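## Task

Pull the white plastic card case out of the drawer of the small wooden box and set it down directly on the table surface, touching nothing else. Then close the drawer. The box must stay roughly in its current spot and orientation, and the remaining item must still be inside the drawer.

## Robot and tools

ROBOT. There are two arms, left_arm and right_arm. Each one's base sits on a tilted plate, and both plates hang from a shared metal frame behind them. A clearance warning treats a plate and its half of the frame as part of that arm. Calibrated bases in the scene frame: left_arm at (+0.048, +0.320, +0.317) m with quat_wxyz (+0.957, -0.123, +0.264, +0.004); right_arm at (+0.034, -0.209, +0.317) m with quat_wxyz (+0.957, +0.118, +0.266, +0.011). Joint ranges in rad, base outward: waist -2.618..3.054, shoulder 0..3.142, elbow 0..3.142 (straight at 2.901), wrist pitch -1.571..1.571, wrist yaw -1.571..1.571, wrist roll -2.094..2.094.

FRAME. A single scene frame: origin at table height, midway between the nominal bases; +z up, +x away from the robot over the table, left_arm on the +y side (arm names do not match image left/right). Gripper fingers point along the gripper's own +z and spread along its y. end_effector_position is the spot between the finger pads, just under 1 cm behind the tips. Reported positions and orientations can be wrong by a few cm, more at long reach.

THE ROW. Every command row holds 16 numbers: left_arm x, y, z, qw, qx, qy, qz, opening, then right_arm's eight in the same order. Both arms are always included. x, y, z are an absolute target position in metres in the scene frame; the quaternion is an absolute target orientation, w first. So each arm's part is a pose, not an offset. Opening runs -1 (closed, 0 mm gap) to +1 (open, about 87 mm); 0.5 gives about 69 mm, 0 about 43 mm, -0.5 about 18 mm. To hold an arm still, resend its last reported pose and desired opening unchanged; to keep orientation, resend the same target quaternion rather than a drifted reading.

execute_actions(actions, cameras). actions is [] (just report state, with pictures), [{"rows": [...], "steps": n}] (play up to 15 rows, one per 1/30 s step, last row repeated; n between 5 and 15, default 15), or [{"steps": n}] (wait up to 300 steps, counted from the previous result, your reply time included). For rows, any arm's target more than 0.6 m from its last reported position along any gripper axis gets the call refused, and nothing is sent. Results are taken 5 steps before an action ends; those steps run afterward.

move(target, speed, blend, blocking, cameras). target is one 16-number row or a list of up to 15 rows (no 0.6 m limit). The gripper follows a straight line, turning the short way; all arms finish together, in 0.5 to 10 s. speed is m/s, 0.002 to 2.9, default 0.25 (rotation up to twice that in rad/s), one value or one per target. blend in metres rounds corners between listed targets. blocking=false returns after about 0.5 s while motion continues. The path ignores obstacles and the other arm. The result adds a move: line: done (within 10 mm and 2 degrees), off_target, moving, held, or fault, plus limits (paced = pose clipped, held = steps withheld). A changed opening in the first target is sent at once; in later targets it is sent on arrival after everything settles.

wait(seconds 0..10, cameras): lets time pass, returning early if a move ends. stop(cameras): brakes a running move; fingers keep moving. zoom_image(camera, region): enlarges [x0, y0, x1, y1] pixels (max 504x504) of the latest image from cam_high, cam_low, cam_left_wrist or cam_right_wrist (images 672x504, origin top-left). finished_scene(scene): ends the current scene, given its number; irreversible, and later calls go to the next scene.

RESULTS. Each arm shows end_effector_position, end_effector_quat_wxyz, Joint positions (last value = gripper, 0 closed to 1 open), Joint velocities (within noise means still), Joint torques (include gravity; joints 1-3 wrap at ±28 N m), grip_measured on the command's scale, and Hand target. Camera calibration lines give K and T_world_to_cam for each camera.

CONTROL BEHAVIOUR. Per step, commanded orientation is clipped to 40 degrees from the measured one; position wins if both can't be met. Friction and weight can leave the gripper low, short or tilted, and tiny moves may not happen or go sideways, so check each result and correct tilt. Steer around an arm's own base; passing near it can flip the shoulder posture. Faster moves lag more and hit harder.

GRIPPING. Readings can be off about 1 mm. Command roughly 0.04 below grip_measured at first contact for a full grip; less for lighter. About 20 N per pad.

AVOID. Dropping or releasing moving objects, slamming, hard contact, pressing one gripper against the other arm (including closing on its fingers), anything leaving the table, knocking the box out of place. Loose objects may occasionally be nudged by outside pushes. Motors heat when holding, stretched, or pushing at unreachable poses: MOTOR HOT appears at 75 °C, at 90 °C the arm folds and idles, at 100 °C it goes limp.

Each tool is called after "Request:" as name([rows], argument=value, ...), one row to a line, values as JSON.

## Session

Request:
execute_actions(actions=[], cameras=["all"])

Scene clock: 0.00 s of 6000.00 s.
left_arm: end_effector_position=(+0.3331, +0.1519, +0.2145) grip_measured=+1.000 end_effector_quat_wxyz=(+0.166, +0.205, +0.963, +0.049) | right_arm: end_effector_position=(+0.4711, -0.3406, +0.1768) grip_measured=+1.000 end_effector_quat_wxyz=(+0.220, -0.321, +0.921, -0.013)
Joint positions: left_arm=[-0.841 1.741 0.813 -0.119 -0.801 -0.148 1] | right_arm=[-0.308 1.585 1.037 -0.062 -0.175 -0.955 1]
Joint velocities: within noise
Joint torques (N m): no reading
Motor temperatures (°C): left_arm=[25 31 30 26 24 26 23] | right_arm=[25 28 26 27 27 28 27]
Heat: left arm: 31 °C; right arm: 28 °C.
Hand target: left_arm +0.3356, +0.1518, +0.2160; +0.169, +0.201, +0.964, +0.048 | right_arm +0.4792, -0.3429, +0.1849; +0.232, -0.321, +0.918, -0.021
camera_calibration:
cam_left_wrist: T_world_to_cam=[[-0.375837, -0.909949, -0.175329, 0.299036], [-0.827423, 0.244324, 0.505645, 0.154714], [-0.417274, 0.335111, -0.844739, 0.410246], [0, 0, 0, 1]] pos_world=[0.411588, 0.0968291, 0.32075]
cam_right_wrist: T_world_to_cam=[[0.600023, -0.781227, 0.172214, -0.58096], [-0.755106, -0.481995, 0.444405, 0.132697], [-0.264175, -0.396693, -0.879117, 0.281155], [0, 0, 0, 1]] pos_world=[0.523063, -0.27837, 0.288247]

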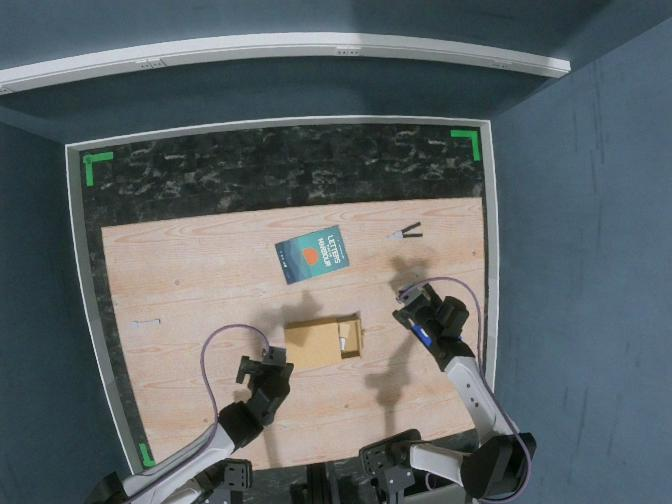

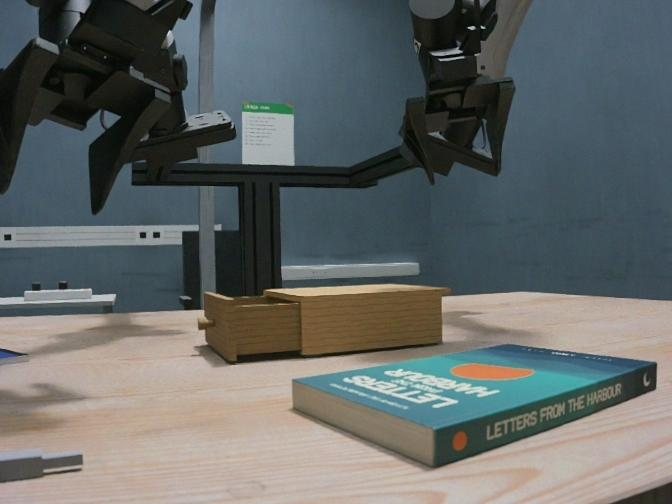

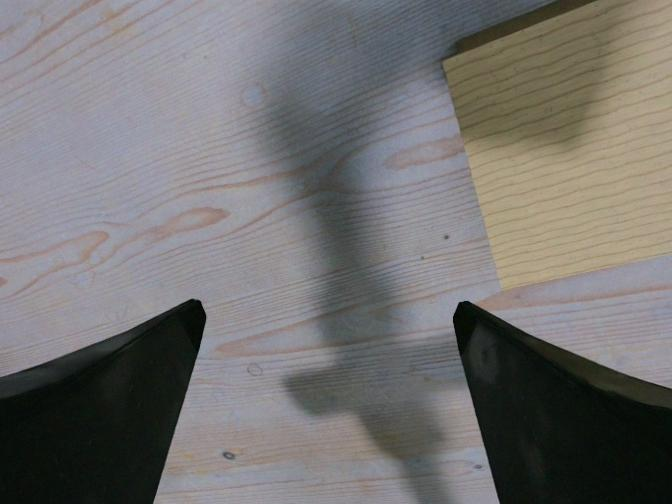

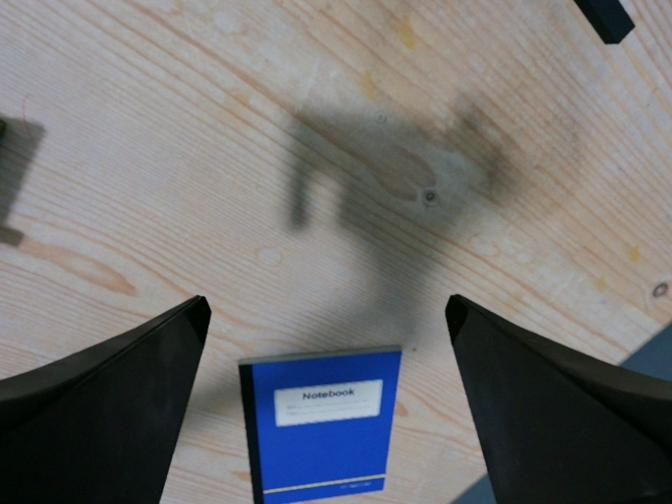

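Request:
zoom_image(camera="cam_high", region=[270, 300, 390, 390])

Request:
zoom_image(camera="cam_low", region=[180, 270, 460, 370])

Scaled by 4.200 from the camera's 672x504 image, which has a finer 960x720 frame.

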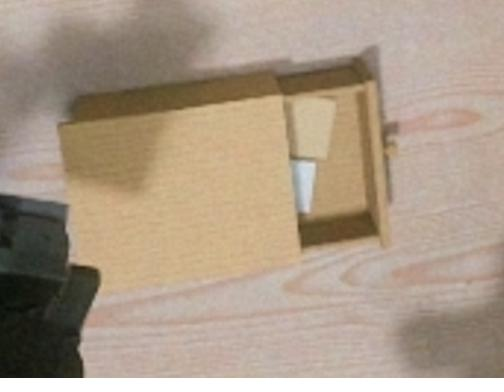

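Scaled by 1.800 from the camera's 672x504 image, which has a finer 960x720 frame.

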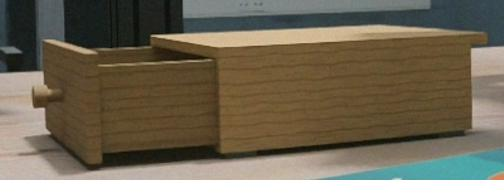

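Request:
move(target=[0.315, 0.150, 0.055, 0.0968, 0.00375, 0.97303, -0.20938, -1.0, 0.405, -0.15, 0.17, 0.1045, -0.026, 0.9942, 0.0027, -0.2], speed=0.4, cameras=["cam_high", "cam_low", "cam_left_wrist", "cam_right_wrist"])

Scene clock: 4.20 s of 6000.00 s.
left_arm: end_effector_position=(+0.3141, +0.1509, +0.0579) grip_measured=-0.993 end_effector_quat_wxyz=(+0.095, +0.009, +0.974, -0.204) | right_arm: end_effector_position=(+0.4008, -0.1519, +0.1712) grip_measured=-0.200 end_effector_quat_wxyz=(+0.104, -0.031, +0.994, +0.007)
Joint positions: left_arm=[-0.313 2.174 0.71 0.618 -0.013 -0.142 0.004] | right_arm=[0.251 1.657 0.95 -0.16 0.368 0.044 0.4]
Joint velocities: within noise
Joint torques (N m): left_arm=[-3.02 -6.32 0.87 1.27 0.3 0.13] | right_arm=[3.92 -5.82 6.83 0.52 0.12 0.02]
Motor temperatures (°C): left_arm=[26 32 30 26 24 26 23] | right_arm=[25 28 26 27 27 28 27]
Heat: left arm: 32 °C; right arm: 28 °C.
Hand target: left_arm +0.3149, +0.1501, +0.0550; +0.097, +0.004, +0.973, -0.209 | right_arm +0.4050, -0.1500, +0.1700; +0.105, -0.026, +0.994, +0.003
Off the commanded pose: left_arm 0.003 m, 1 deg | right_arm 0.005 m, 1 deg.
Kept back: nothing.
move: done
camera_calibration:
cam_left_wrist: T_world_to_cam=[[-0.0561511, -0.92149, 0.384321, 0.132474], [-0.785955, 0.278182, 0.552168, 0.197615], [-0.615729, -0.271054, -0.73987, 0.418014], [0, 0, 0, 1]] pos_world=[0.420139, 0.180405, 0.149247]
cam_right_wrist: T_world_to_cam=[[0.0831765, -0.996523, -0.00495651, -0.185589], [-0.780994, -0.0682748, 0.620795, 0.216106], [-0.618975, -0.0477646, -0.783957, 0.511445], [0, 0, 0, 1]] pos_world=[0.500786, -0.14576, 0.265873]

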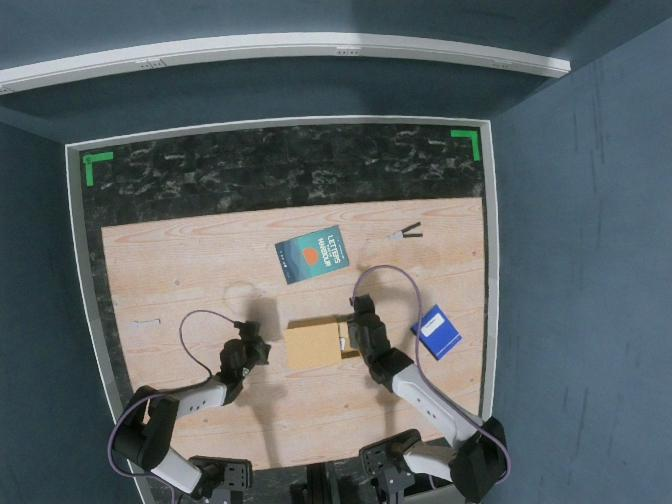

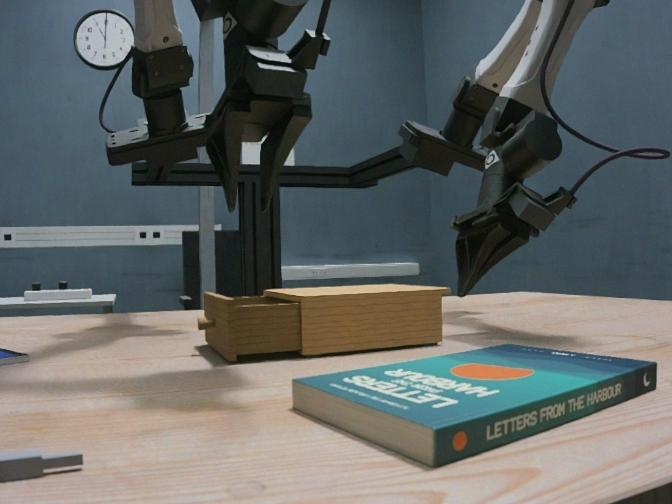

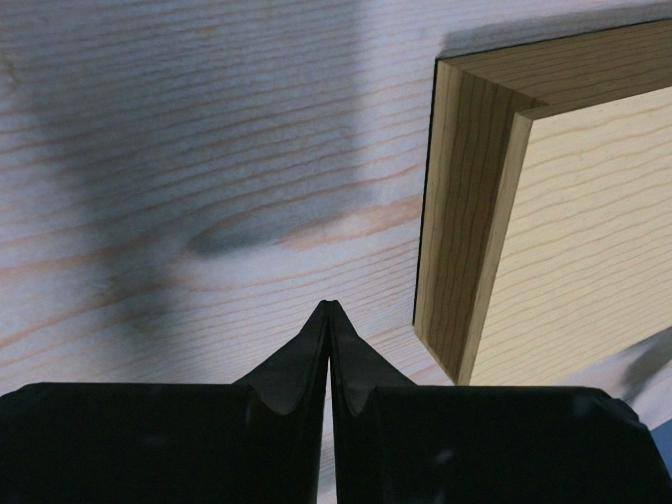

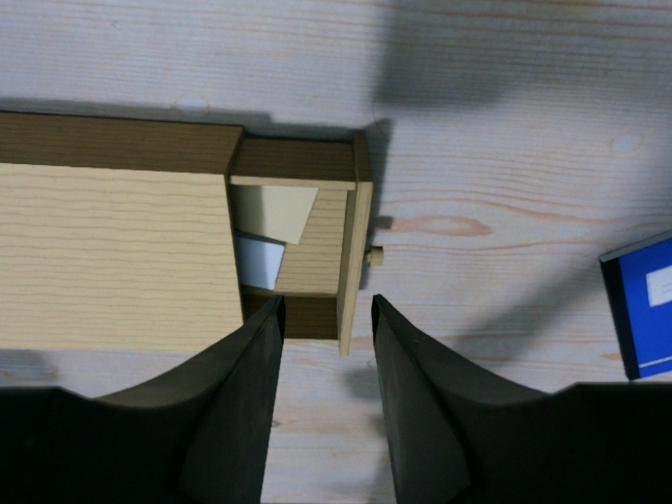

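Request:
zoom_image(camera="cam_right_wrist", region=[200, 110, 420, 370])

Scaled by 1.938 from the camera's 672x504 image, which has a finer 960x720 frame.

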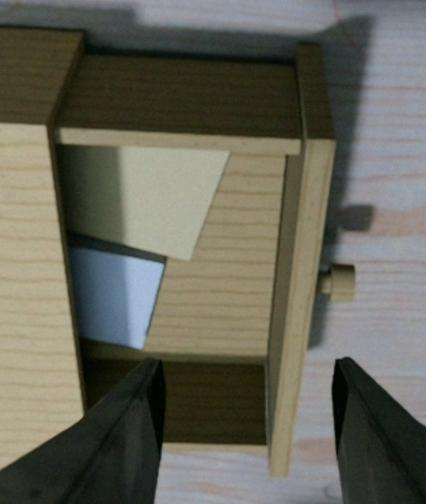

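Request:
move([
  [0.315, 0.07, 0.145, 0.0968, 0.00375, 0.97303, -0.20938, -1.0, 0.336, -0.142, 0.11, 0.1045, -0.026, 0.9942, 0.0027, -1.0],
  [0.318, 0.03, 0.10, 0.0968, 0.00375, 0.97303, -0.20938, -1.0, 0.336, -0.142, 0.055, 0.1045, -0.026, 0.9942, 0.0027, -1.0],
  [0.318, 0.03, 0.074, 0.0968, 0.00375, 0.97303, -0.20938, -1.0, 0.336, -0.142, 0.055, 0.1045, -0.026, 0.9942, 0.0027, -1.0],
], speed=[0.35, 0.2, 0.07], blend=[0.02, 0.01, 0], cameras=["cam_high", "cam_low", "cam_right_wrist"])

Scene clock: 9.43 s of 6000.00 s.
left_arm: end_effector_position=(+0.3118, +0.0278, +0.0798) grip_measured=-0.993 end_effector_quat_wxyz=(+0.089, +0.007, +0.973, -0.215) | right_arm: end_effector_position=(+0.3331, -0.1419, +0.0602) grip_measured=-0.973 end_effector_quat_wxyz=(+0.099, -0.027, +0.995, +0.000)
Joint positions: left_arm=[-0.643 2.307 0.962 0.466 -0.204 -0.401 0.004] | right_arm=[0.199 2.024 0.749 0.411 0.348 0.012 0.013]
Joint velocities: within noise
Joint torques (N m): left_arm=[-4.56 -7.21 2.93 1.36 0.07 0.29] | right_arm=[2.61 -5.15 1.98 0.83 -0.13 -0.23]
Motor temperatures (°C): left_arm=[26 33 30 27 24 26 23] | right_arm=[25 29 26 27 27 28 27]
Heat: left arm: 33 °C; right arm: 29 °C.
Hand target: left_arm +0.3179, +0.0301, +0.0743; +0.097, +0.004, +0.973, -0.209 | right_arm +0.3360, -0.1420, +0.0552; +0.104, -0.026, +0.994, +0.003
Off the commanded pose: left_arm 0.009 m, 1 deg | right_arm 0.006 m, 1 deg.
Kept back: nothing.
move: done
camera_calibration:
cam_right_wrist: T_world_to_cam=[[0.0745117, -0.997193, 0.00732851, -0.168541], [-0.77603, -0.0533676, 0.628434, 0.232775], [-0.626279, -0.0525128, -0.777829, 0.384456], [0, 0, 0, 1]] pos_world=[0.433975, -0.135456, 0.153993]
Images, in order (width x height): cam_high 672x504, cam_low 672x504, cam_right_wrist 672x504.

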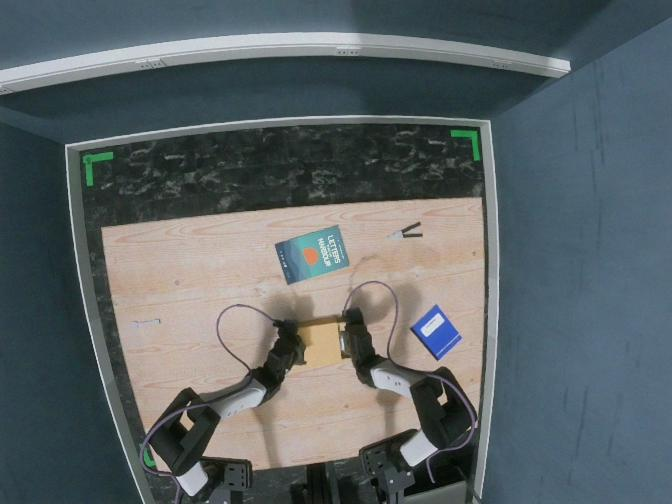

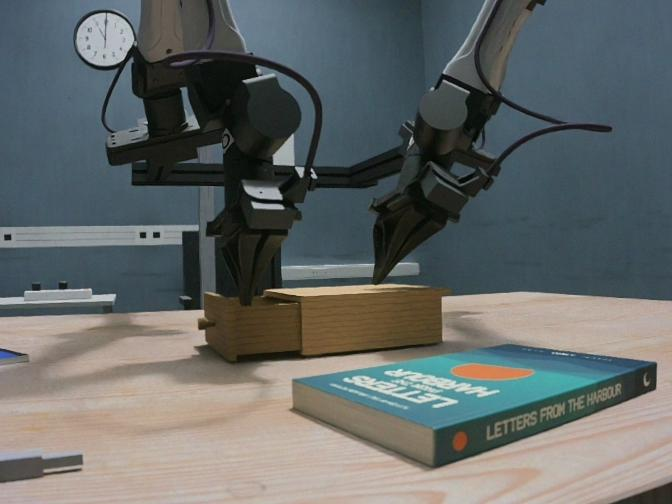

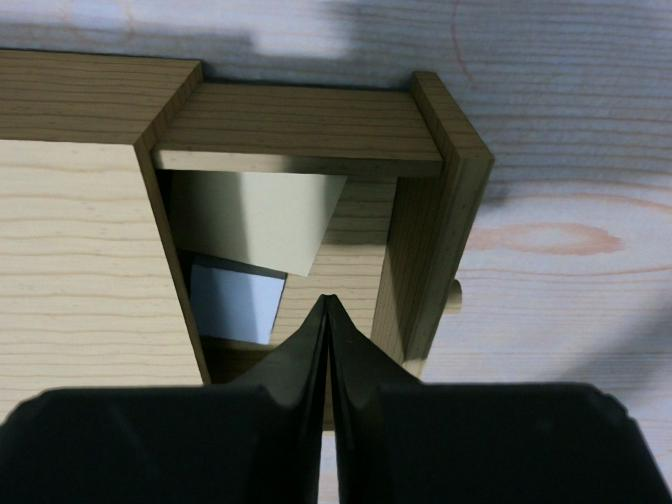

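Request:
zoom_image(camera="cam_right_wrist", region=[120, 130, 500, 400])

Scaled by 1.326 from the camera's 672x504 image, which has a finer 960x720 frame.

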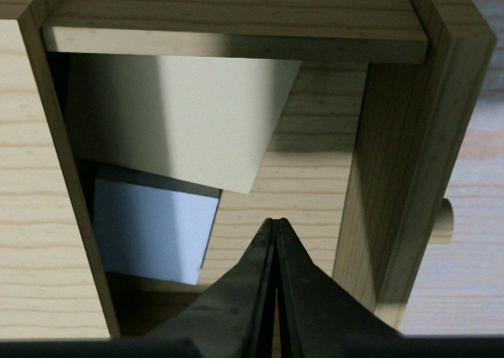

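Request:
move(target=[0.318, 0.03, 0.070, 0.0968, 0.00375, 0.97303, -0.20938, -1.0, 0.336, -0.21, 0.050, 0.1045, -0.026, 0.9942, 0.0027, -1.0], speed=0.09, cameras=["cam_high", "cam_low", "cam_right_wrist"])

Scene clock: 11.33 s of 6000.00 s.
left_arm: end_effector_position=(+0.3144, +0.0267, +0.0771) grip_measured=-0.993 end_effector_quat_wxyz=(+0.093, +0.006, +0.972, -0.216) | right_arm: end_effector_position=(+0.3197, -0.1991, +0.0427) grip_measured=-0.973 end_effector_quat_wxyz=(+0.078, -0.029, +0.996, +0.015)
Joint positions: left_arm=[-0.639 2.318 0.97 0.477 -0.204 -0.397 0.003] | right_arm=[-0.009 2.024 0.717 0.442 0.185 -0.142 0.013]
Joint velocities: within noise
Joint torques (N m): left_arm=[-4.42 -7.06 2.74 1.36 0.11 0.28] | right_arm=[1.01 -9.57 0.17 0.73 0.06 -0.3]
Motor temperatures (°C): left_arm=[26 34 30 27 24 26 23] | right_arm=[25 29 26 27 27 28 27]
Heat: left arm: 34 °C; right arm: 29 °C.
Hand target: left_arm +0.3178, +0.0302, +0.0702; +0.097, +0.004, +0.973, -0.209 | right_arm +0.3357, -0.2099, +0.0498; +0.104, -0.026, +0.994, +0.002
Off the commanded pose: left_arm 0.009 m, 1 deg | right_arm 0.021 m, 3 deg.
Kept back: nothing.
move: off_target (right_arm)
camera_calibration:
cam_right_wrist: T_world_to_cam=[[0.0807353, -0.99646, -0.0234462, -0.225003], [-0.747982, -0.0761171, 0.65934, 0.21553], [-0.65879, -0.0356947, -0.751479, 0.372037], [0, 0, 0, 1]] pos_world=[0.424473, -0.194522, 0.132195]
Images, in order (width x height): cam_high 672x504, cam_low 672x504, cam_right_wrist 672x504.

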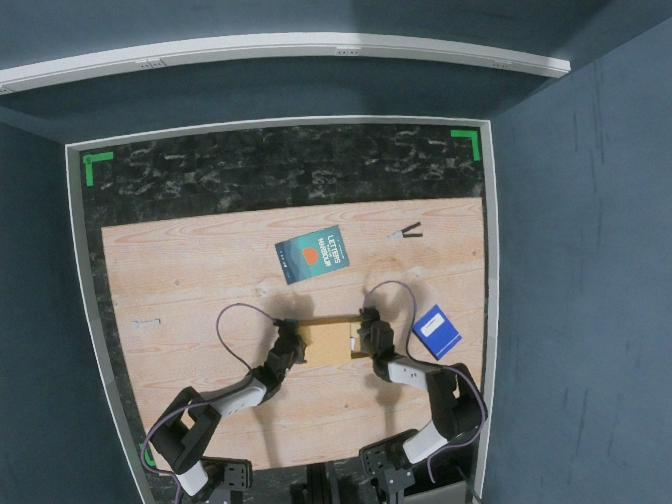

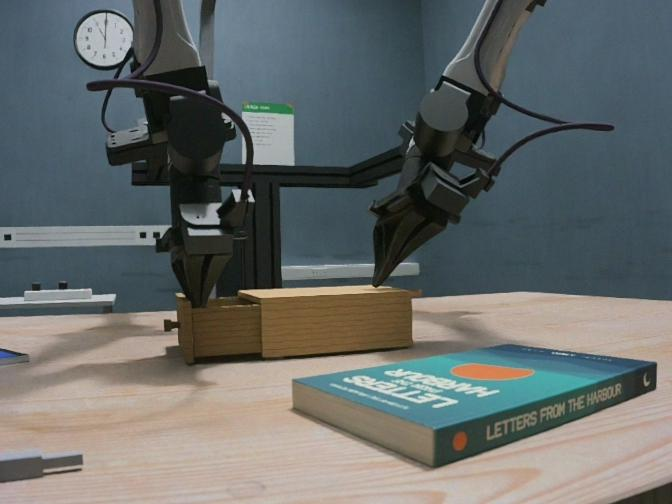

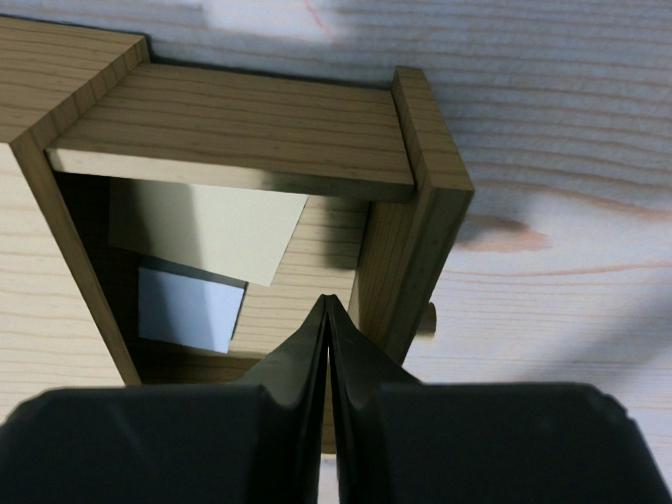

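Request:
move([
  [0.318, 0.02, 0.054, 0.0968, 0.00375, 0.97303, -0.20938, -1.0, 0.340, -0.21, 0.050, 0.1045, -0.026, 0.9942, 0.0027, -1.0],
  [0.318, 0.02, 0.054, 0.0968, 0.00375, 0.97303, -0.20938, -1.0, 0.345, -0.255, 0.055, 0.1045, -0.026, 0.9942, 0.0027, -1.0],
], speed=[0.06, 0.09], cameras=["cam_high", "cam_low", "cam_right_wrist"])

Scene clock: 15.57 s of 6000.00 s.
left_arm: end_effector_position=(+0.3273, +0.0016, +0.0748) grip_measured=-0.993 end_effector_quat_wxyz=(+0.106, +0.001, +0.961, -0.253) | right_arm: end_effector_position=(+0.3272, -0.2330, +0.0464) grip_measured=-0.973 end_effector_quat_wxyz=(+0.083, -0.024, +0.996, +0.036)
Joint positions: left_arm=[-0.643 2.373 1.035 0.526 -0.148 -0.401 0.003] | right_arm=[-0.138 1.972 0.732 0.39 0.057 -0.228 0.013]
Joint velocities: within noise
Joint torques (N m): left_arm=[-4.41 -6.2 2.11 1.07 -0.37 0.33] | right_arm=[-0.2 -10.1 1.91 0.53 0.37 -0.44]
Motor temperatures (°C): left_arm=[26 34 30 27 24 26 23] | right_arm=[25 30 26 27 27 28 27]
Heat: left arm: 34 °C; right arm: 30 °C.
Hand target: left_arm +0.3175, +0.0203, +0.0556; +0.097, +0.004, +0.973, -0.210 | right_arm +0.3444, -0.2546, +0.0549; +0.104, -0.025, +0.994, +0.003
Off the commanded pose: left_arm 0.029 m, 5 deg | right_arm 0.030 m, 5 deg.
Kept back: nothing.
move: off_target (left_arm, right_arm)
camera_calibration:
cam_right_wrist: T_world_to_cam=[[0.0747764, -0.994994, -0.0663052, -0.25501], [-0.753838, -0.0999293, 0.649417, 0.212918], [-0.652792, 0.00142232, -0.757536, 0.385457], [0, 0, 0, 1]] pos_world=[0.431198, -0.233005, 0.136817]
Images, in order (width x height): cam_high 672x504, cam_low 672x504, cam_right_wrist 672x504.

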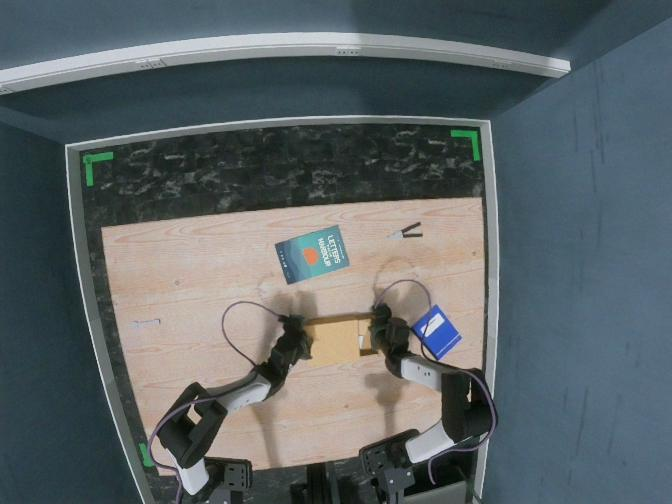

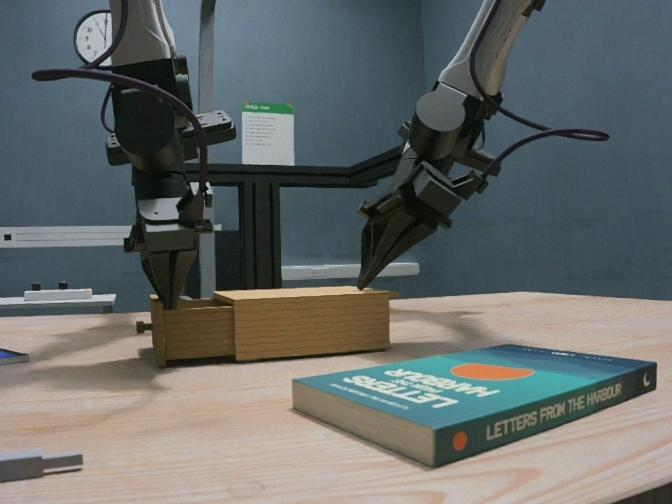

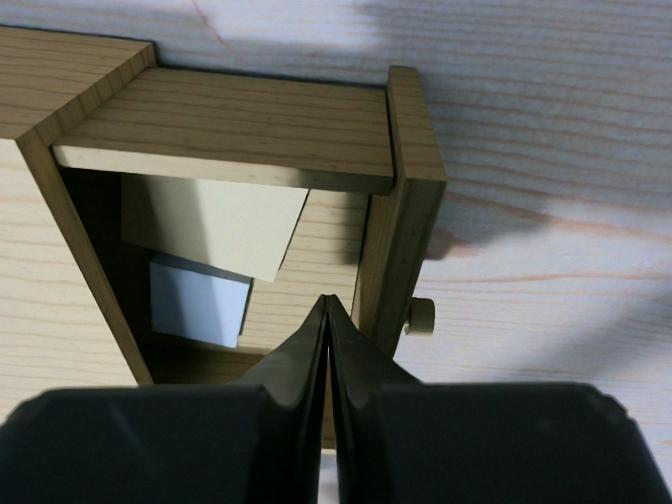

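Request:
move([
  [0.322, 0.01, 0.12, 0.0968, 0.00375, 0.97303, -0.20938, -1.0, 0.336, -0.220, 0.10, 0.1045, -0.026, 0.9942, 0.0027, -1.0],
  [0.315, 0.13, 0.08, 0.0968, 0.00375, 0.97303, -0.20938, -1.0, 0.350, -0.222, 0.125, -0.03701, 0.70614, 0.70614, 0.03701, -1.0],
], speed=[0.25, 0.65], blend=[0.03, 0], cameras=["cam_high", "cam_low", "cam_right_wrist"])

Scene clock: 20.97 s of 6000.00 s.
left_arm: end_effector_position=(+0.3043, +0.1285, +0.0750) grip_measured=-0.993 end_effector_quat_wxyz=(+0.082, +0.007, +0.976, -0.203) | right_arm: end_effector_position=(+0.3364, -0.2167, +0.1149) grip_measured=-0.973 end_effector_quat_wxyz=(-0.053, +0.699, +0.713, +0.026)
Joint positions: left_arm=[-0.406 2.141 0.706 0.559 -0.072 -0.223 0.003] | right_arm=[-0.216 1.704 0.757 -0.108 0.018 1.327 0.013]
Joint velocities: within noise
Joint torques (N m): left_arm=[-3.11 -9.33 0.29 1.23 0.31 0.27] | right_arm=[0.69 -9.81 3.26 -0.05 -0.03 -0.02]
Motor temperatures (°C): left_arm=[26 36 30 27 24 26 23] | right_arm=[25 31 26 27 27 28 27]
Heat: left arm: 36 °C; right arm: 31 °C.
Hand target: left_arm +0.3150, +0.1300, +0.0799; +0.097, +0.004, +0.973, -0.209 | right_arm +0.3498, -0.2218, +0.1246; -0.037, +0.706, +0.706, +0.037
Off the commanded pose: left_arm 0.012 m, 2 deg | right_arm 0.018 m, 2 deg.
Kept back: nothing.
move: off_target (left_arm, right_arm)
camera_calibration:
cam_right_wrist: T_world_to_cam=[[-0.998582, -0.0416612, 0.0331384, 0.32128], [0.00491195, 0.547743, 0.836632, 0.0405704], [-0.0530064, 0.835609, -0.546762, 0.398223], [0, 0, 0, 1]] pos_world=[0.341733, -0.341596, 0.173144]
Images, in order (width x height): cam_high 672x504, cam_low 672x504, cam_right_wrist 672x504.

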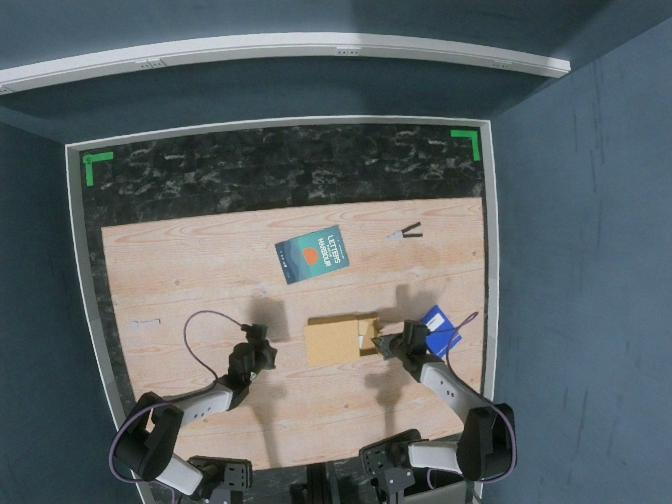

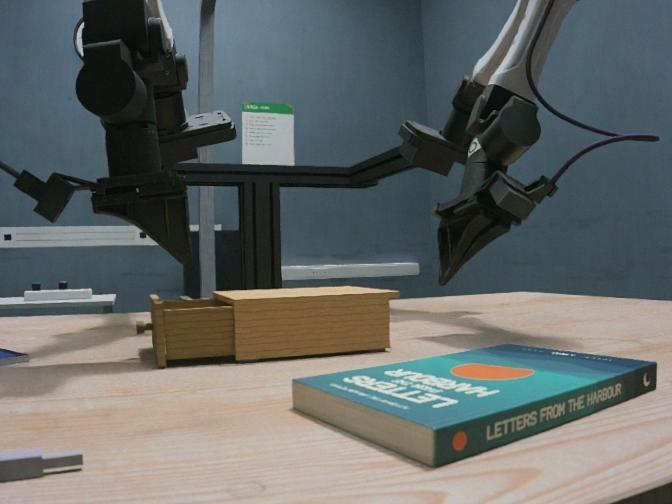

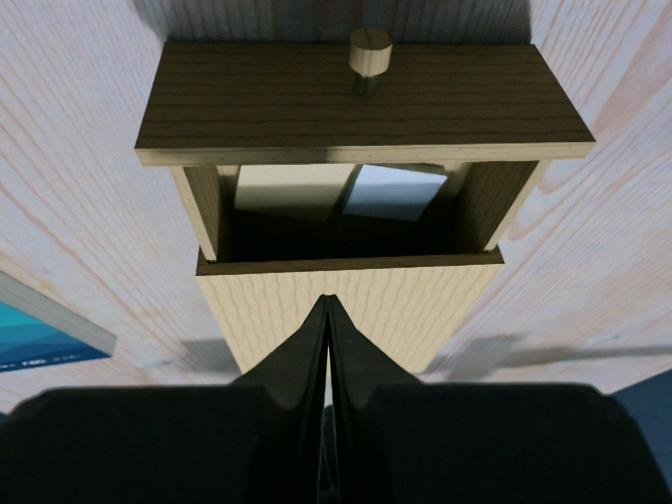

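Request:
zoom_image(camera="cam_low", region=[40, 120, 300, 380])

Request:
zoom_image(camera="cam_right_wrist", region=[120, 20, 600, 420])

Scaled by 1.938 from the camera's 672x504 image, which has a finer 960x720 frame.

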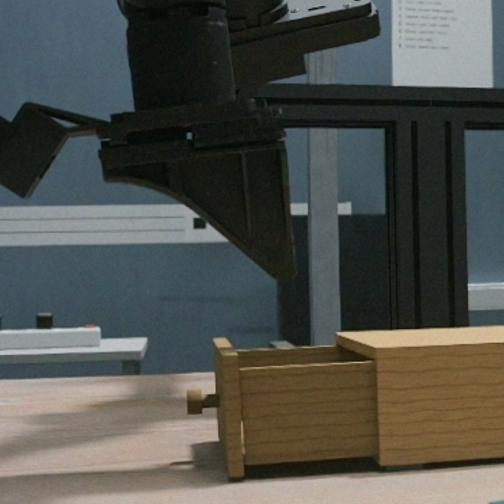

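Scaled by 1.050 from the camera's 672x504 image, which has a finer 960x720 frame.

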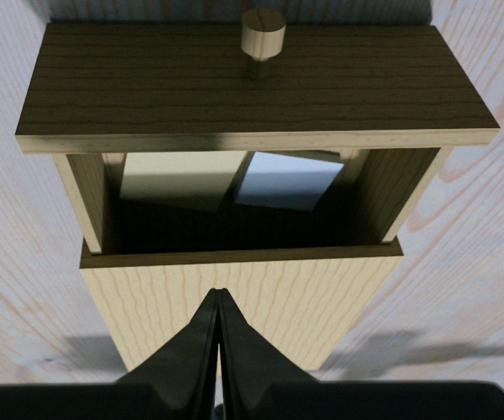

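Request:
move([
  [0.320, 0.118, 0.050, 0.0968, 0.00375, 0.97303, -0.20938, -1.0, 0.345, -0.224, 0.115, 0.1045, 0.0, 0.9945, 0.0, -1.0],
  [0.320, 0.112, 0.045, 0.0968, 0.00375, 0.97303, -0.20938, -1.0, 0.343, -0.225, 0.055, 0.1045, 0.0, 0.9945, 0.0, -1.0],
], speed=[0.65, 0.25], blend=[0.02, 0], cameras=["cam_low", "cam_right_wrist"])

Scene clock: 33.50 s of 6000.00 s.
left_arm: end_effector_position=(+0.3190, +0.1138, +0.0479) grip_measured=-0.993 end_effector_quat_wxyz=(+0.094, +0.004, +0.974, -0.206) | right_arm: end_effector_position=(+0.3394, -0.2239, +0.0595) grip_measured=-0.974 end_effector_quat_wxyz=(+0.097, +0.000, +0.995, -0.002)
Joint positions: left_arm=[-0.398 2.271 0.816 0.607 -0.066 -0.216 0.003] | right_arm=[-0.059 1.93 0.721 0.395 0.185 -0.132 0.013]
Joint velocities: within noise
Joint torques (N m): left_arm=[-4.18 -6.65 1.29 1.29 0.26 0.2] | right_arm=[1.43 -5.38 1.96 0.77 -0.14 -0.22]
Motor temperatures (°C): left_arm=[26 40 30 27 24 26 23] | right_arm=[25 32 26 27 27 28 27]
Heat: left arm: 40 °C; right arm: 32 °C.
Hand target: left_arm +0.3201, +0.1121, +0.0451; +0.097, +0.004, +0.973, -0.209 | right_arm +0.3430, -0.2250, +0.0553; +0.105, +0.000, +0.995, +0.000
Off the commanded pose: left_arm 0.004 m, 0 deg | right_arm 0.006 m, 1 deg.
Kept back: nothing.
move: done
camera_calibration:
cam_right_wrist: T_world_to_cam=[[0.0192538, -0.999795, 0.00632845, -0.232548], [-0.775354, -0.0109348, 0.631432, 0.242812], [-0.631233, -0.0170643, -0.775406, 0.393029], [0, 0, 0, 1]] pos_world=[0.440836, -0.223139, 0.152909]
Images, in order (width x height): cam_low 672x504, cam_right_wrist 672x504.

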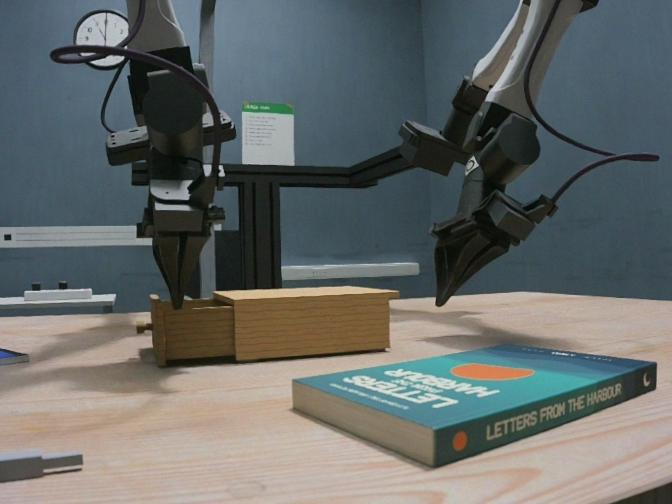

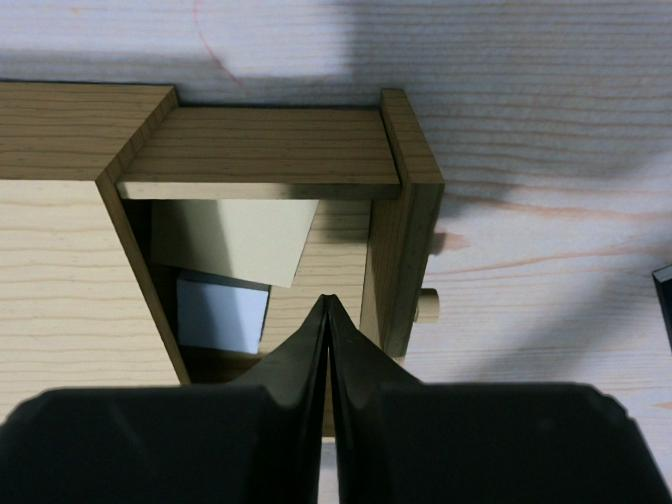

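Request:
move([
  [0.320, 0.112, 0.045, 0.0968, 0.00375, 0.97303, -0.20938, -1.0, 0.338, -0.2255, 0.018, 0.1045, 0.0, 0.9945, 0.0, -1.0],
  [0.320, 0.112, 0.045, 0.0968, 0.00375, 0.97303, -0.20938, -1.0, 0.338, -0.180, 0.018, 0.10396, 0.01093, 0.98907, 0.10396, -1.0],
], speed=[0.1, 0.08], cameras=["cam_low", "cam_right_wrist"])

Scene clock: 36.20 s of 6000.00 s.
left_arm: end_effector_position=(+0.3191, +0.1138, +0.0479) grip_measured=-0.993 end_effector_quat_wxyz=(+0.095, +0.004, +0.974, -0.206) | right_arm: end_effector_position=(+0.3368, -0.1932, +0.0239) grip_measured=-0.973 end_effector_quat_wxyz=(+0.100, +0.010, +0.992, +0.083)
Joint positions: left_arm=[-0.398 2.271 0.816 0.607 -0.066 -0.216 0.003] | right_arm=[-0.084 2.098 0.784 0.486 0.002 -0.114 0.013]
Joint velocities: within noise
Joint torques (N m): left_arm=[-4.23 -6.64 1.37 1.28 0.25 0.21] | right_arm=[3.66 -4.36 1.83 0.8 -0.47 0.02]
Motor temperatures (°C): left_arm=[26 39 30 27 24 26 23] | right_arm=[25 32 26 27 27 28 27]
Heat: left arm: 39 °C; right arm: 32 °C.
Hand target: left_arm +0.3201, +0.1121, +0.0450; +0.097, +0.004, +0.973, -0.209 | right_arm +0.3377, -0.1802, +0.0188; +0.103, +0.011, +0.989, +0.104
Off the commanded pose: left_arm 0.003 m, 0 deg | right_arm 0.015 m, 3 deg.
Kept back: nothing.
move: off_target (right_arm)
camera_calibration:
cam_right_wrist: T_world_to_cam=[[0.0175868, -0.986445, -0.163148, -0.1944], [-0.779099, -0.115789, 0.616114, 0.245032], [-0.626654, 0.116273, -0.770575, 0.388457], [0, 0, 0, 1]] pos_world=[0.437751, -0.20856, 0.116652]
Images, in order (width x height): cam_low 672x504, cam_right_wrist 672x504.

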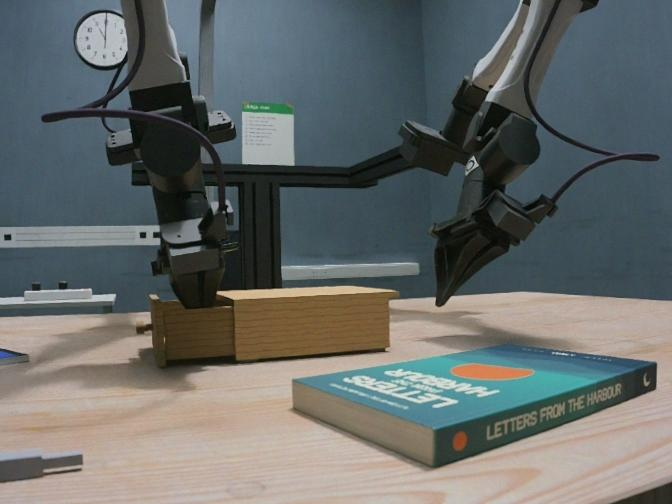

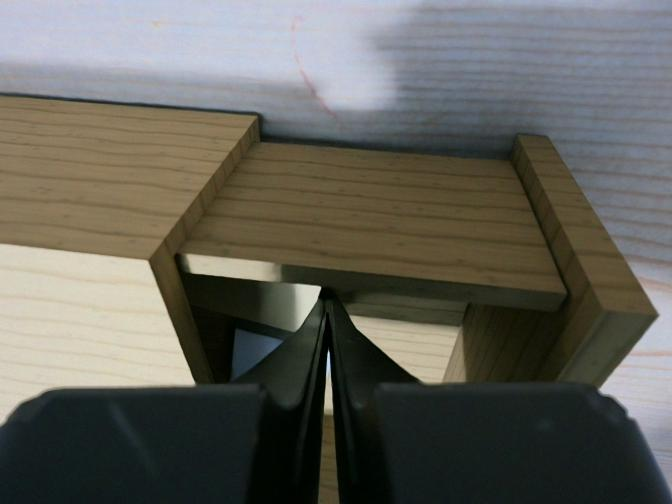

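Request:
move(target=[0.320, 0.112, 0.045, 0.0968, 0.00375, 0.97303, -0.20938, -1.0, 0.338, -0.163, 0.017, 0.1031, 0.0136, 0.98097, 0.1294, -1.0], speed=0.08, cameras=["cam_right_wrist"])

Scene clock: 37.37 s of 6000.00 s.
left_arm: end_effector_position=(+0.3192, +0.1138, +0.0479) grip_measured=-0.993 end_effector_quat_wxyz=(+0.095, +0.004, +0.974, -0.207) | right_arm: end_effector_position=(+0.3380, -0.1777, +0.0240) grip_measured=-0.973 end_effector_quat_wxyz=(+0.100, +0.013, +0.989, +0.108)
Joint positions: left_arm=[-0.398 2.271 0.816 0.607 -0.066 -0.216 0.003] | right_arm=[-0.065 2.11 0.792 0.487 -0.036 -0.09 0.013]
Joint velocities: within noise
Joint torques (N m): left_arm=[-4.18 -6.74 1.31 1.29 0.26 0.21] | right_arm=[3.86 -3.85 1.77 0.84 -0.48 0.04]
Motor temperatures (°C): left_arm=[26 39 30 27 24 26 23] | right_arm=[25 32 26 27 27 28 27]
Heat: left arm: 39 °C; right arm: 32 °C.
Hand target: left_arm +0.3201, +0.1121, +0.0451; +0.097, +0.004, +0.973, -0.209 | right_arm +0.3376, -0.1634, +0.0180; +0.103, +0.014, +0.986, +0.130
Off the commanded pose: left_arm 0.003 m, 0 deg | right_arm 0.016 m, 3 deg.
Kept back: nothing.
move: off_target (right_arm)
camera_calibration:
cam_right_wrist: T_world_to_cam=[[0.0173727, -0.976608, -0.214323, -0.175999], [-0.779883, -0.147375, 0.608329, 0.242488], [-0.625685, 0.156578, -0.7642, 0.394103], [0, 0, 0, 1]] pos_world=[0.438755, -0.197854, 0.115941]
Images, in order (width x height): cam_right_wrist 672x504.

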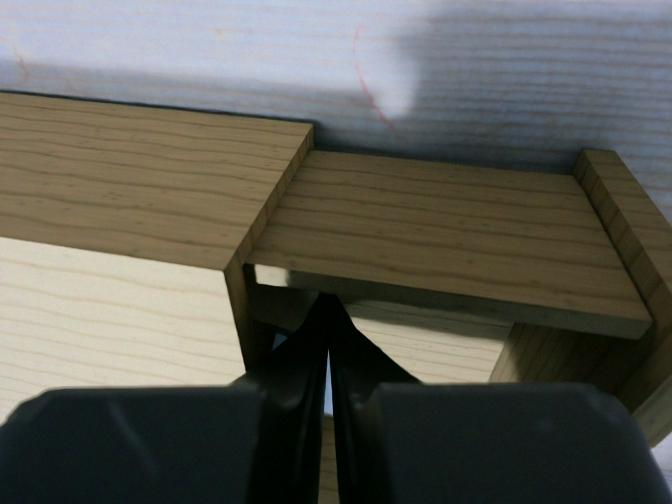

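Request:
move([
  [0.320, 0.112, 0.045, 0.0968, 0.00375, 0.97303, -0.20938, -1.0, 0.336, -0.196, 0.030, 0.1040, 0.0109, 0.98907, 0.1040, -1.0],
  [0.320, 0.112, 0.045, 0.0968, 0.00375, 0.97303, -0.20938, -1.0, 0.315, -0.198, 0.085, 0.1040, 0.0109, 0.98907, 0.1040, -1.0],
], speed=[0.15, 0.25], blend=[0.01, 0], cameras=["cam_right_wrist"])

Request:
zoom_image(camera="cam_right_wrist", region=[80, 80, 520, 400])

Scene clock: 38.83 s of 6000.00 s.
left_arm: end_effector_position=(+0.3192, +0.1138, +0.0479) grip_measured=-0.993 end_effector_quat_wxyz=(+0.095, +0.004, +0.974, -0.207) | right_arm: end_effector_position=(+0.3076, -0.1955, +0.0786) grip_measured=-0.973 end_effector_quat_wxyz=(+0.092, +0.016, +0.990, +0.109)
Joint positions: left_arm=[-0.398 2.271 0.816 0.607 -0.066 -0.216 0.003] | right_arm=[-0.101 1.841 0.588 0.405 -0.059 -0.108 0.013]
Joint velocities: within noise
Joint torques (N m): left_arm=[-4.23 -6.68 1.31 1.28 0.26 0.21] | right_arm=[2.35 -8.68 0.34 0.43 -0.04 -0.25]
Motor temperatures (°C): left_arm=[26 39 30 27 24 26 23] | right_arm=[25 32 26 27 27 28 27]
Heat: left arm: 39 °C; right arm: 32 °C.
Hand target: left_arm +0.3201, +0.1121, +0.0451; +0.097, +0.004, +0.973, -0.209 | right_arm +0.3150, -0.1979, +0.0847; +0.104, +0.011, +0.989, +0.104
Off the commanded pose: left_arm 0.003 m, 0 deg | right_arm 0.010 m, 2 deg.
Kept back: nothing.
move: done
camera_calibration:
cam_right_wrist: T_world_to_cam=[[0.00920933, -0.976205, -0.216653, -0.178408], [-0.769935, -0.145171, 0.62139, 0.179379], [-0.638056, 0.161086, -0.752952, 0.423437], [0, 0, 0, 1]] pos_world=[0.40993, -0.216332, 0.168711]
Images, in order (width x height): cam_right_wrist 672x504.

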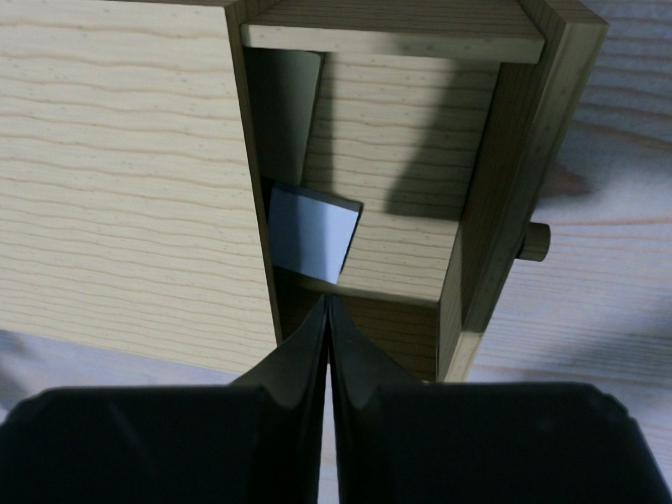

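Scaled by 1.145 from the camera's 672x504 image, which has a finer 960x720 frame.

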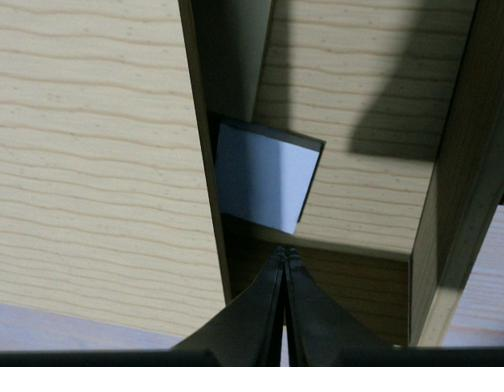

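Request:
move([
  [0.320, 0.112, 0.045, 0.0968, 0.00375, 0.97303, -0.20938, -1.0, 0.301, -0.180, 0.045, 0.1040, 0.0109, 0.98907, 0.1040, -1.0],
  [0.320, 0.112, 0.045, 0.0968, 0.00375, 0.97303, -0.20938, -1.0, 0.301, -0.180, 0.014, 0.1040, 0.0109, 0.98907, 0.1040, -1.0],
  [0.320, 0.112, 0.045, 0.0968, 0.00375, 0.97303, -0.20938, -1.0, 0.302, -0.218, 0.014, 0.1040, 0.0109, 0.98907, 0.1040, -1.0],
], speed=[0.15, 0.08, 0.06], cameras=["cam_low", "cam_right_wrist"])

Request:
zoom_image(camera="cam_right_wrist", region=[80, 80, 520, 400])

Scene clock: 41.97 s of 6000.00 s.
left_arm: end_effector_position=(+0.3192, +0.1138, +0.0479) grip_measured=-0.993 end_effector_quat_wxyz=(+0.095, +0.004, +0.974, -0.207) | right_arm: end_effector_position=(+0.2955, -0.1875, +0.0286) grip_measured=-0.974 end_effector_quat_wxyz=(+0.094, +0.020, +0.981, +0.167)
Joint positions: left_arm=[-0.398 2.271 0.816 0.607 -0.066 -0.216 0.003] | right_arm=[-0.182 2.108 0.659 0.58 -0.227 -0.154 0.013]
Joint velocities: within noise
Joint torques (N m): left_arm=[-4.19 -6.71 1.31 1.28 0.26 0.21] | right_arm=[-0.81 -4.86 1.55 0.7 0.78 -0.67]
Motor temperatures (°C): left_arm=[27 39 30 27 24 26 23] | right_arm=[25 32 26 27 27 28 27]
Heat: left arm: 39 °C; right arm: 32 °C.
Hand target: left_arm +0.3201, +0.1121, +0.0451; +0.097, +0.004, +0.973, -0.209 | right_arm +0.3011, -0.2178, +0.0172; +0.102, +0.012, +0.989, +0.106
Off the commanded pose: left_arm 0.003 m, 0 deg | right_arm 0.034 m, 7 deg.
Kept back: nothing.
move: off_target (right_arm)
camera_calibration:
cam_right_wrist: T_world_to_cam=[[0.0135319, -0.944225, -0.329022, -0.173355], [-0.773298, -0.218487, 0.595209, 0.190224], [-0.633898, 0.246378, -0.733124, 0.390899], [0, 0, 0, 1]] pos_world=[0.397236, -0.218433, 0.116317]
Images, in order (width x height): cam_low 672x504, cam_right_wrist 672x504.

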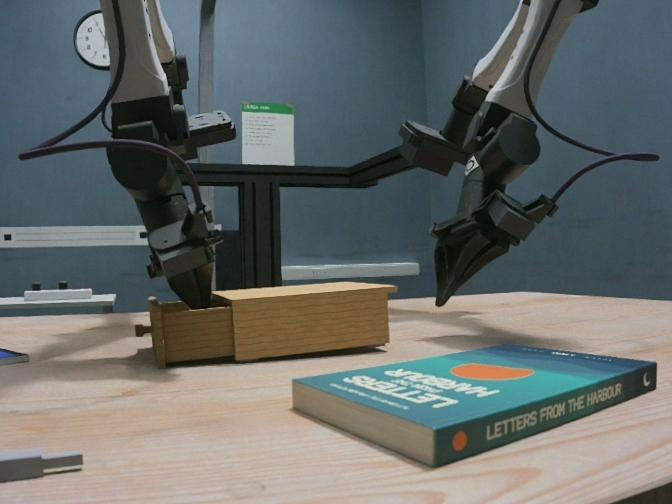

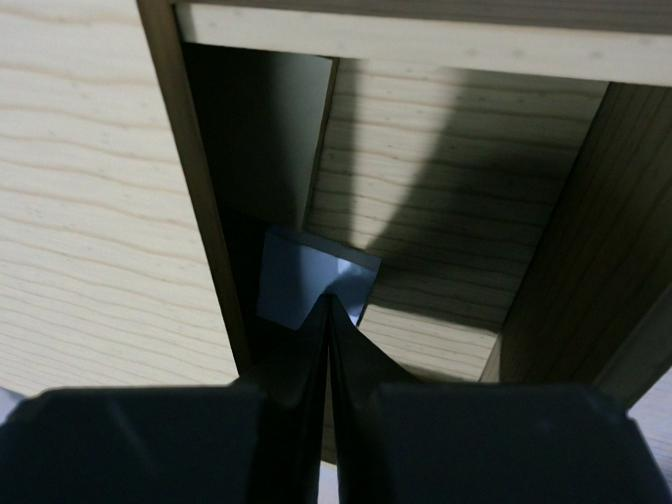

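Scaled by 1.145 from the camera's 672x504 image, which has a finer 960x720 frame.

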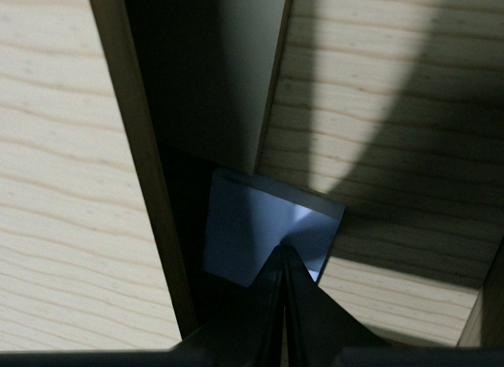

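Request:
move(target=[0.320, 0.112, 0.045, 0.0968, 0.00375, 0.97303, -0.20938, -1.0, 0.305, -0.228, 0.0215, 0.1040, 0.0109, 0.98907, 0.1040, -1.0], speed=0.05, cameras=["cam_right_wrist"])

Request:
zoom_image(camera="cam_right_wrist", region=[80, 80, 520, 400])

Scene clock: 43.30 s of 6000.00 s.
left_arm: end_effector_position=(+0.3192, +0.1138, +0.0479) grip_measured=-0.993 end_effector_quat_wxyz=(+0.095, +0.004, +0.974, -0.207) | right_arm: end_effector_position=(+0.2955, -0.2147, +0.0233) grip_measured=-0.974 end_effector_quat_wxyz=(+0.090, +0.018, +0.987, +0.130)
Joint positions: left_arm=[-0.398 2.271 0.816 0.607 -0.066 -0.216 0.003] | right_arm=[-0.229 2.102 0.676 0.555 -0.182 -0.198 0.013]
Joint velocities: within noise
Joint torques (N m): left_arm=[-4.21 -6.67 1.31 1.28 0.26 0.21] | right_arm=[0.7 -6.98 0.38 0.64 0.19 -0.43]
Motor temperatures (°C): left_arm=[27 39 30 27 24 26 23] | right_arm=[25 32 26 27 27 28 27]
Heat: left arm: 39 °C; right arm: 32 °C.
Hand target: left_arm +0.3201, +0.1121, +0.0450; +0.097, +0.004, +0.973, -0.209 | right_arm +0.3048, -0.2279, +0.0220; +0.103, +0.011, +0.989, +0.104
Off the commanded pose: left_arm 0.003 m, 0 deg | right_arm 0.016 m, 3 deg.
Kept back: nothing.
move: off_target (right_arm)
camera_calibration:
cam_right_wrist: T_world_to_cam=[[0.00776605, -0.966199, -0.257679, -0.205562], [-0.76763, -0.170903, 0.617686, 0.195365], [-0.640846, 0.193005, -0.743011, 0.384584], [0, 0, 0, 1]] pos_world=[0.398024, -0.239452, 0.112107]
Images, in order (width x height): cam_right_wrist 672x504.

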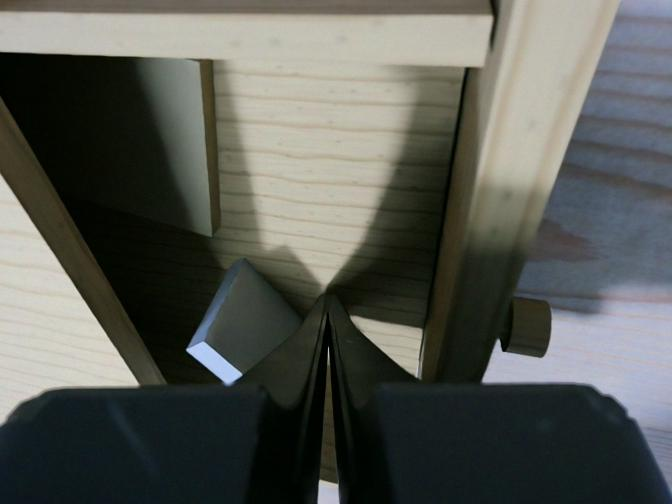

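Scaled by 1.145 from the camera's 672x504 image, which has a finer 960x720 frame.

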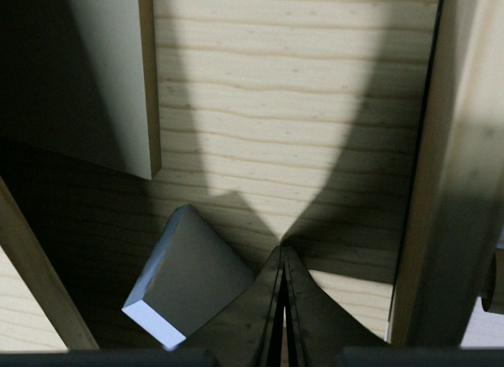

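Request:
zoom_image(camera="cam_right_wrist", region=[150, 230, 350, 400])

Scaled by 2.520 from the camera's 672x504 image, which has a finer 960x720 frame.

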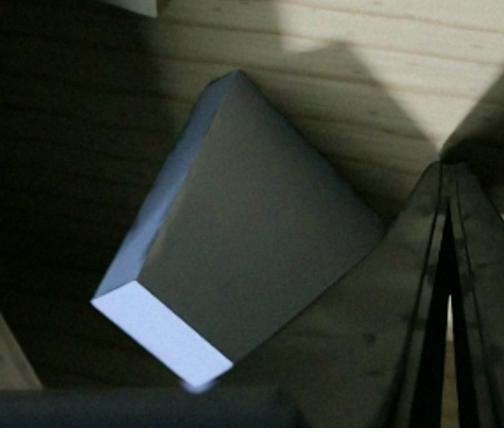

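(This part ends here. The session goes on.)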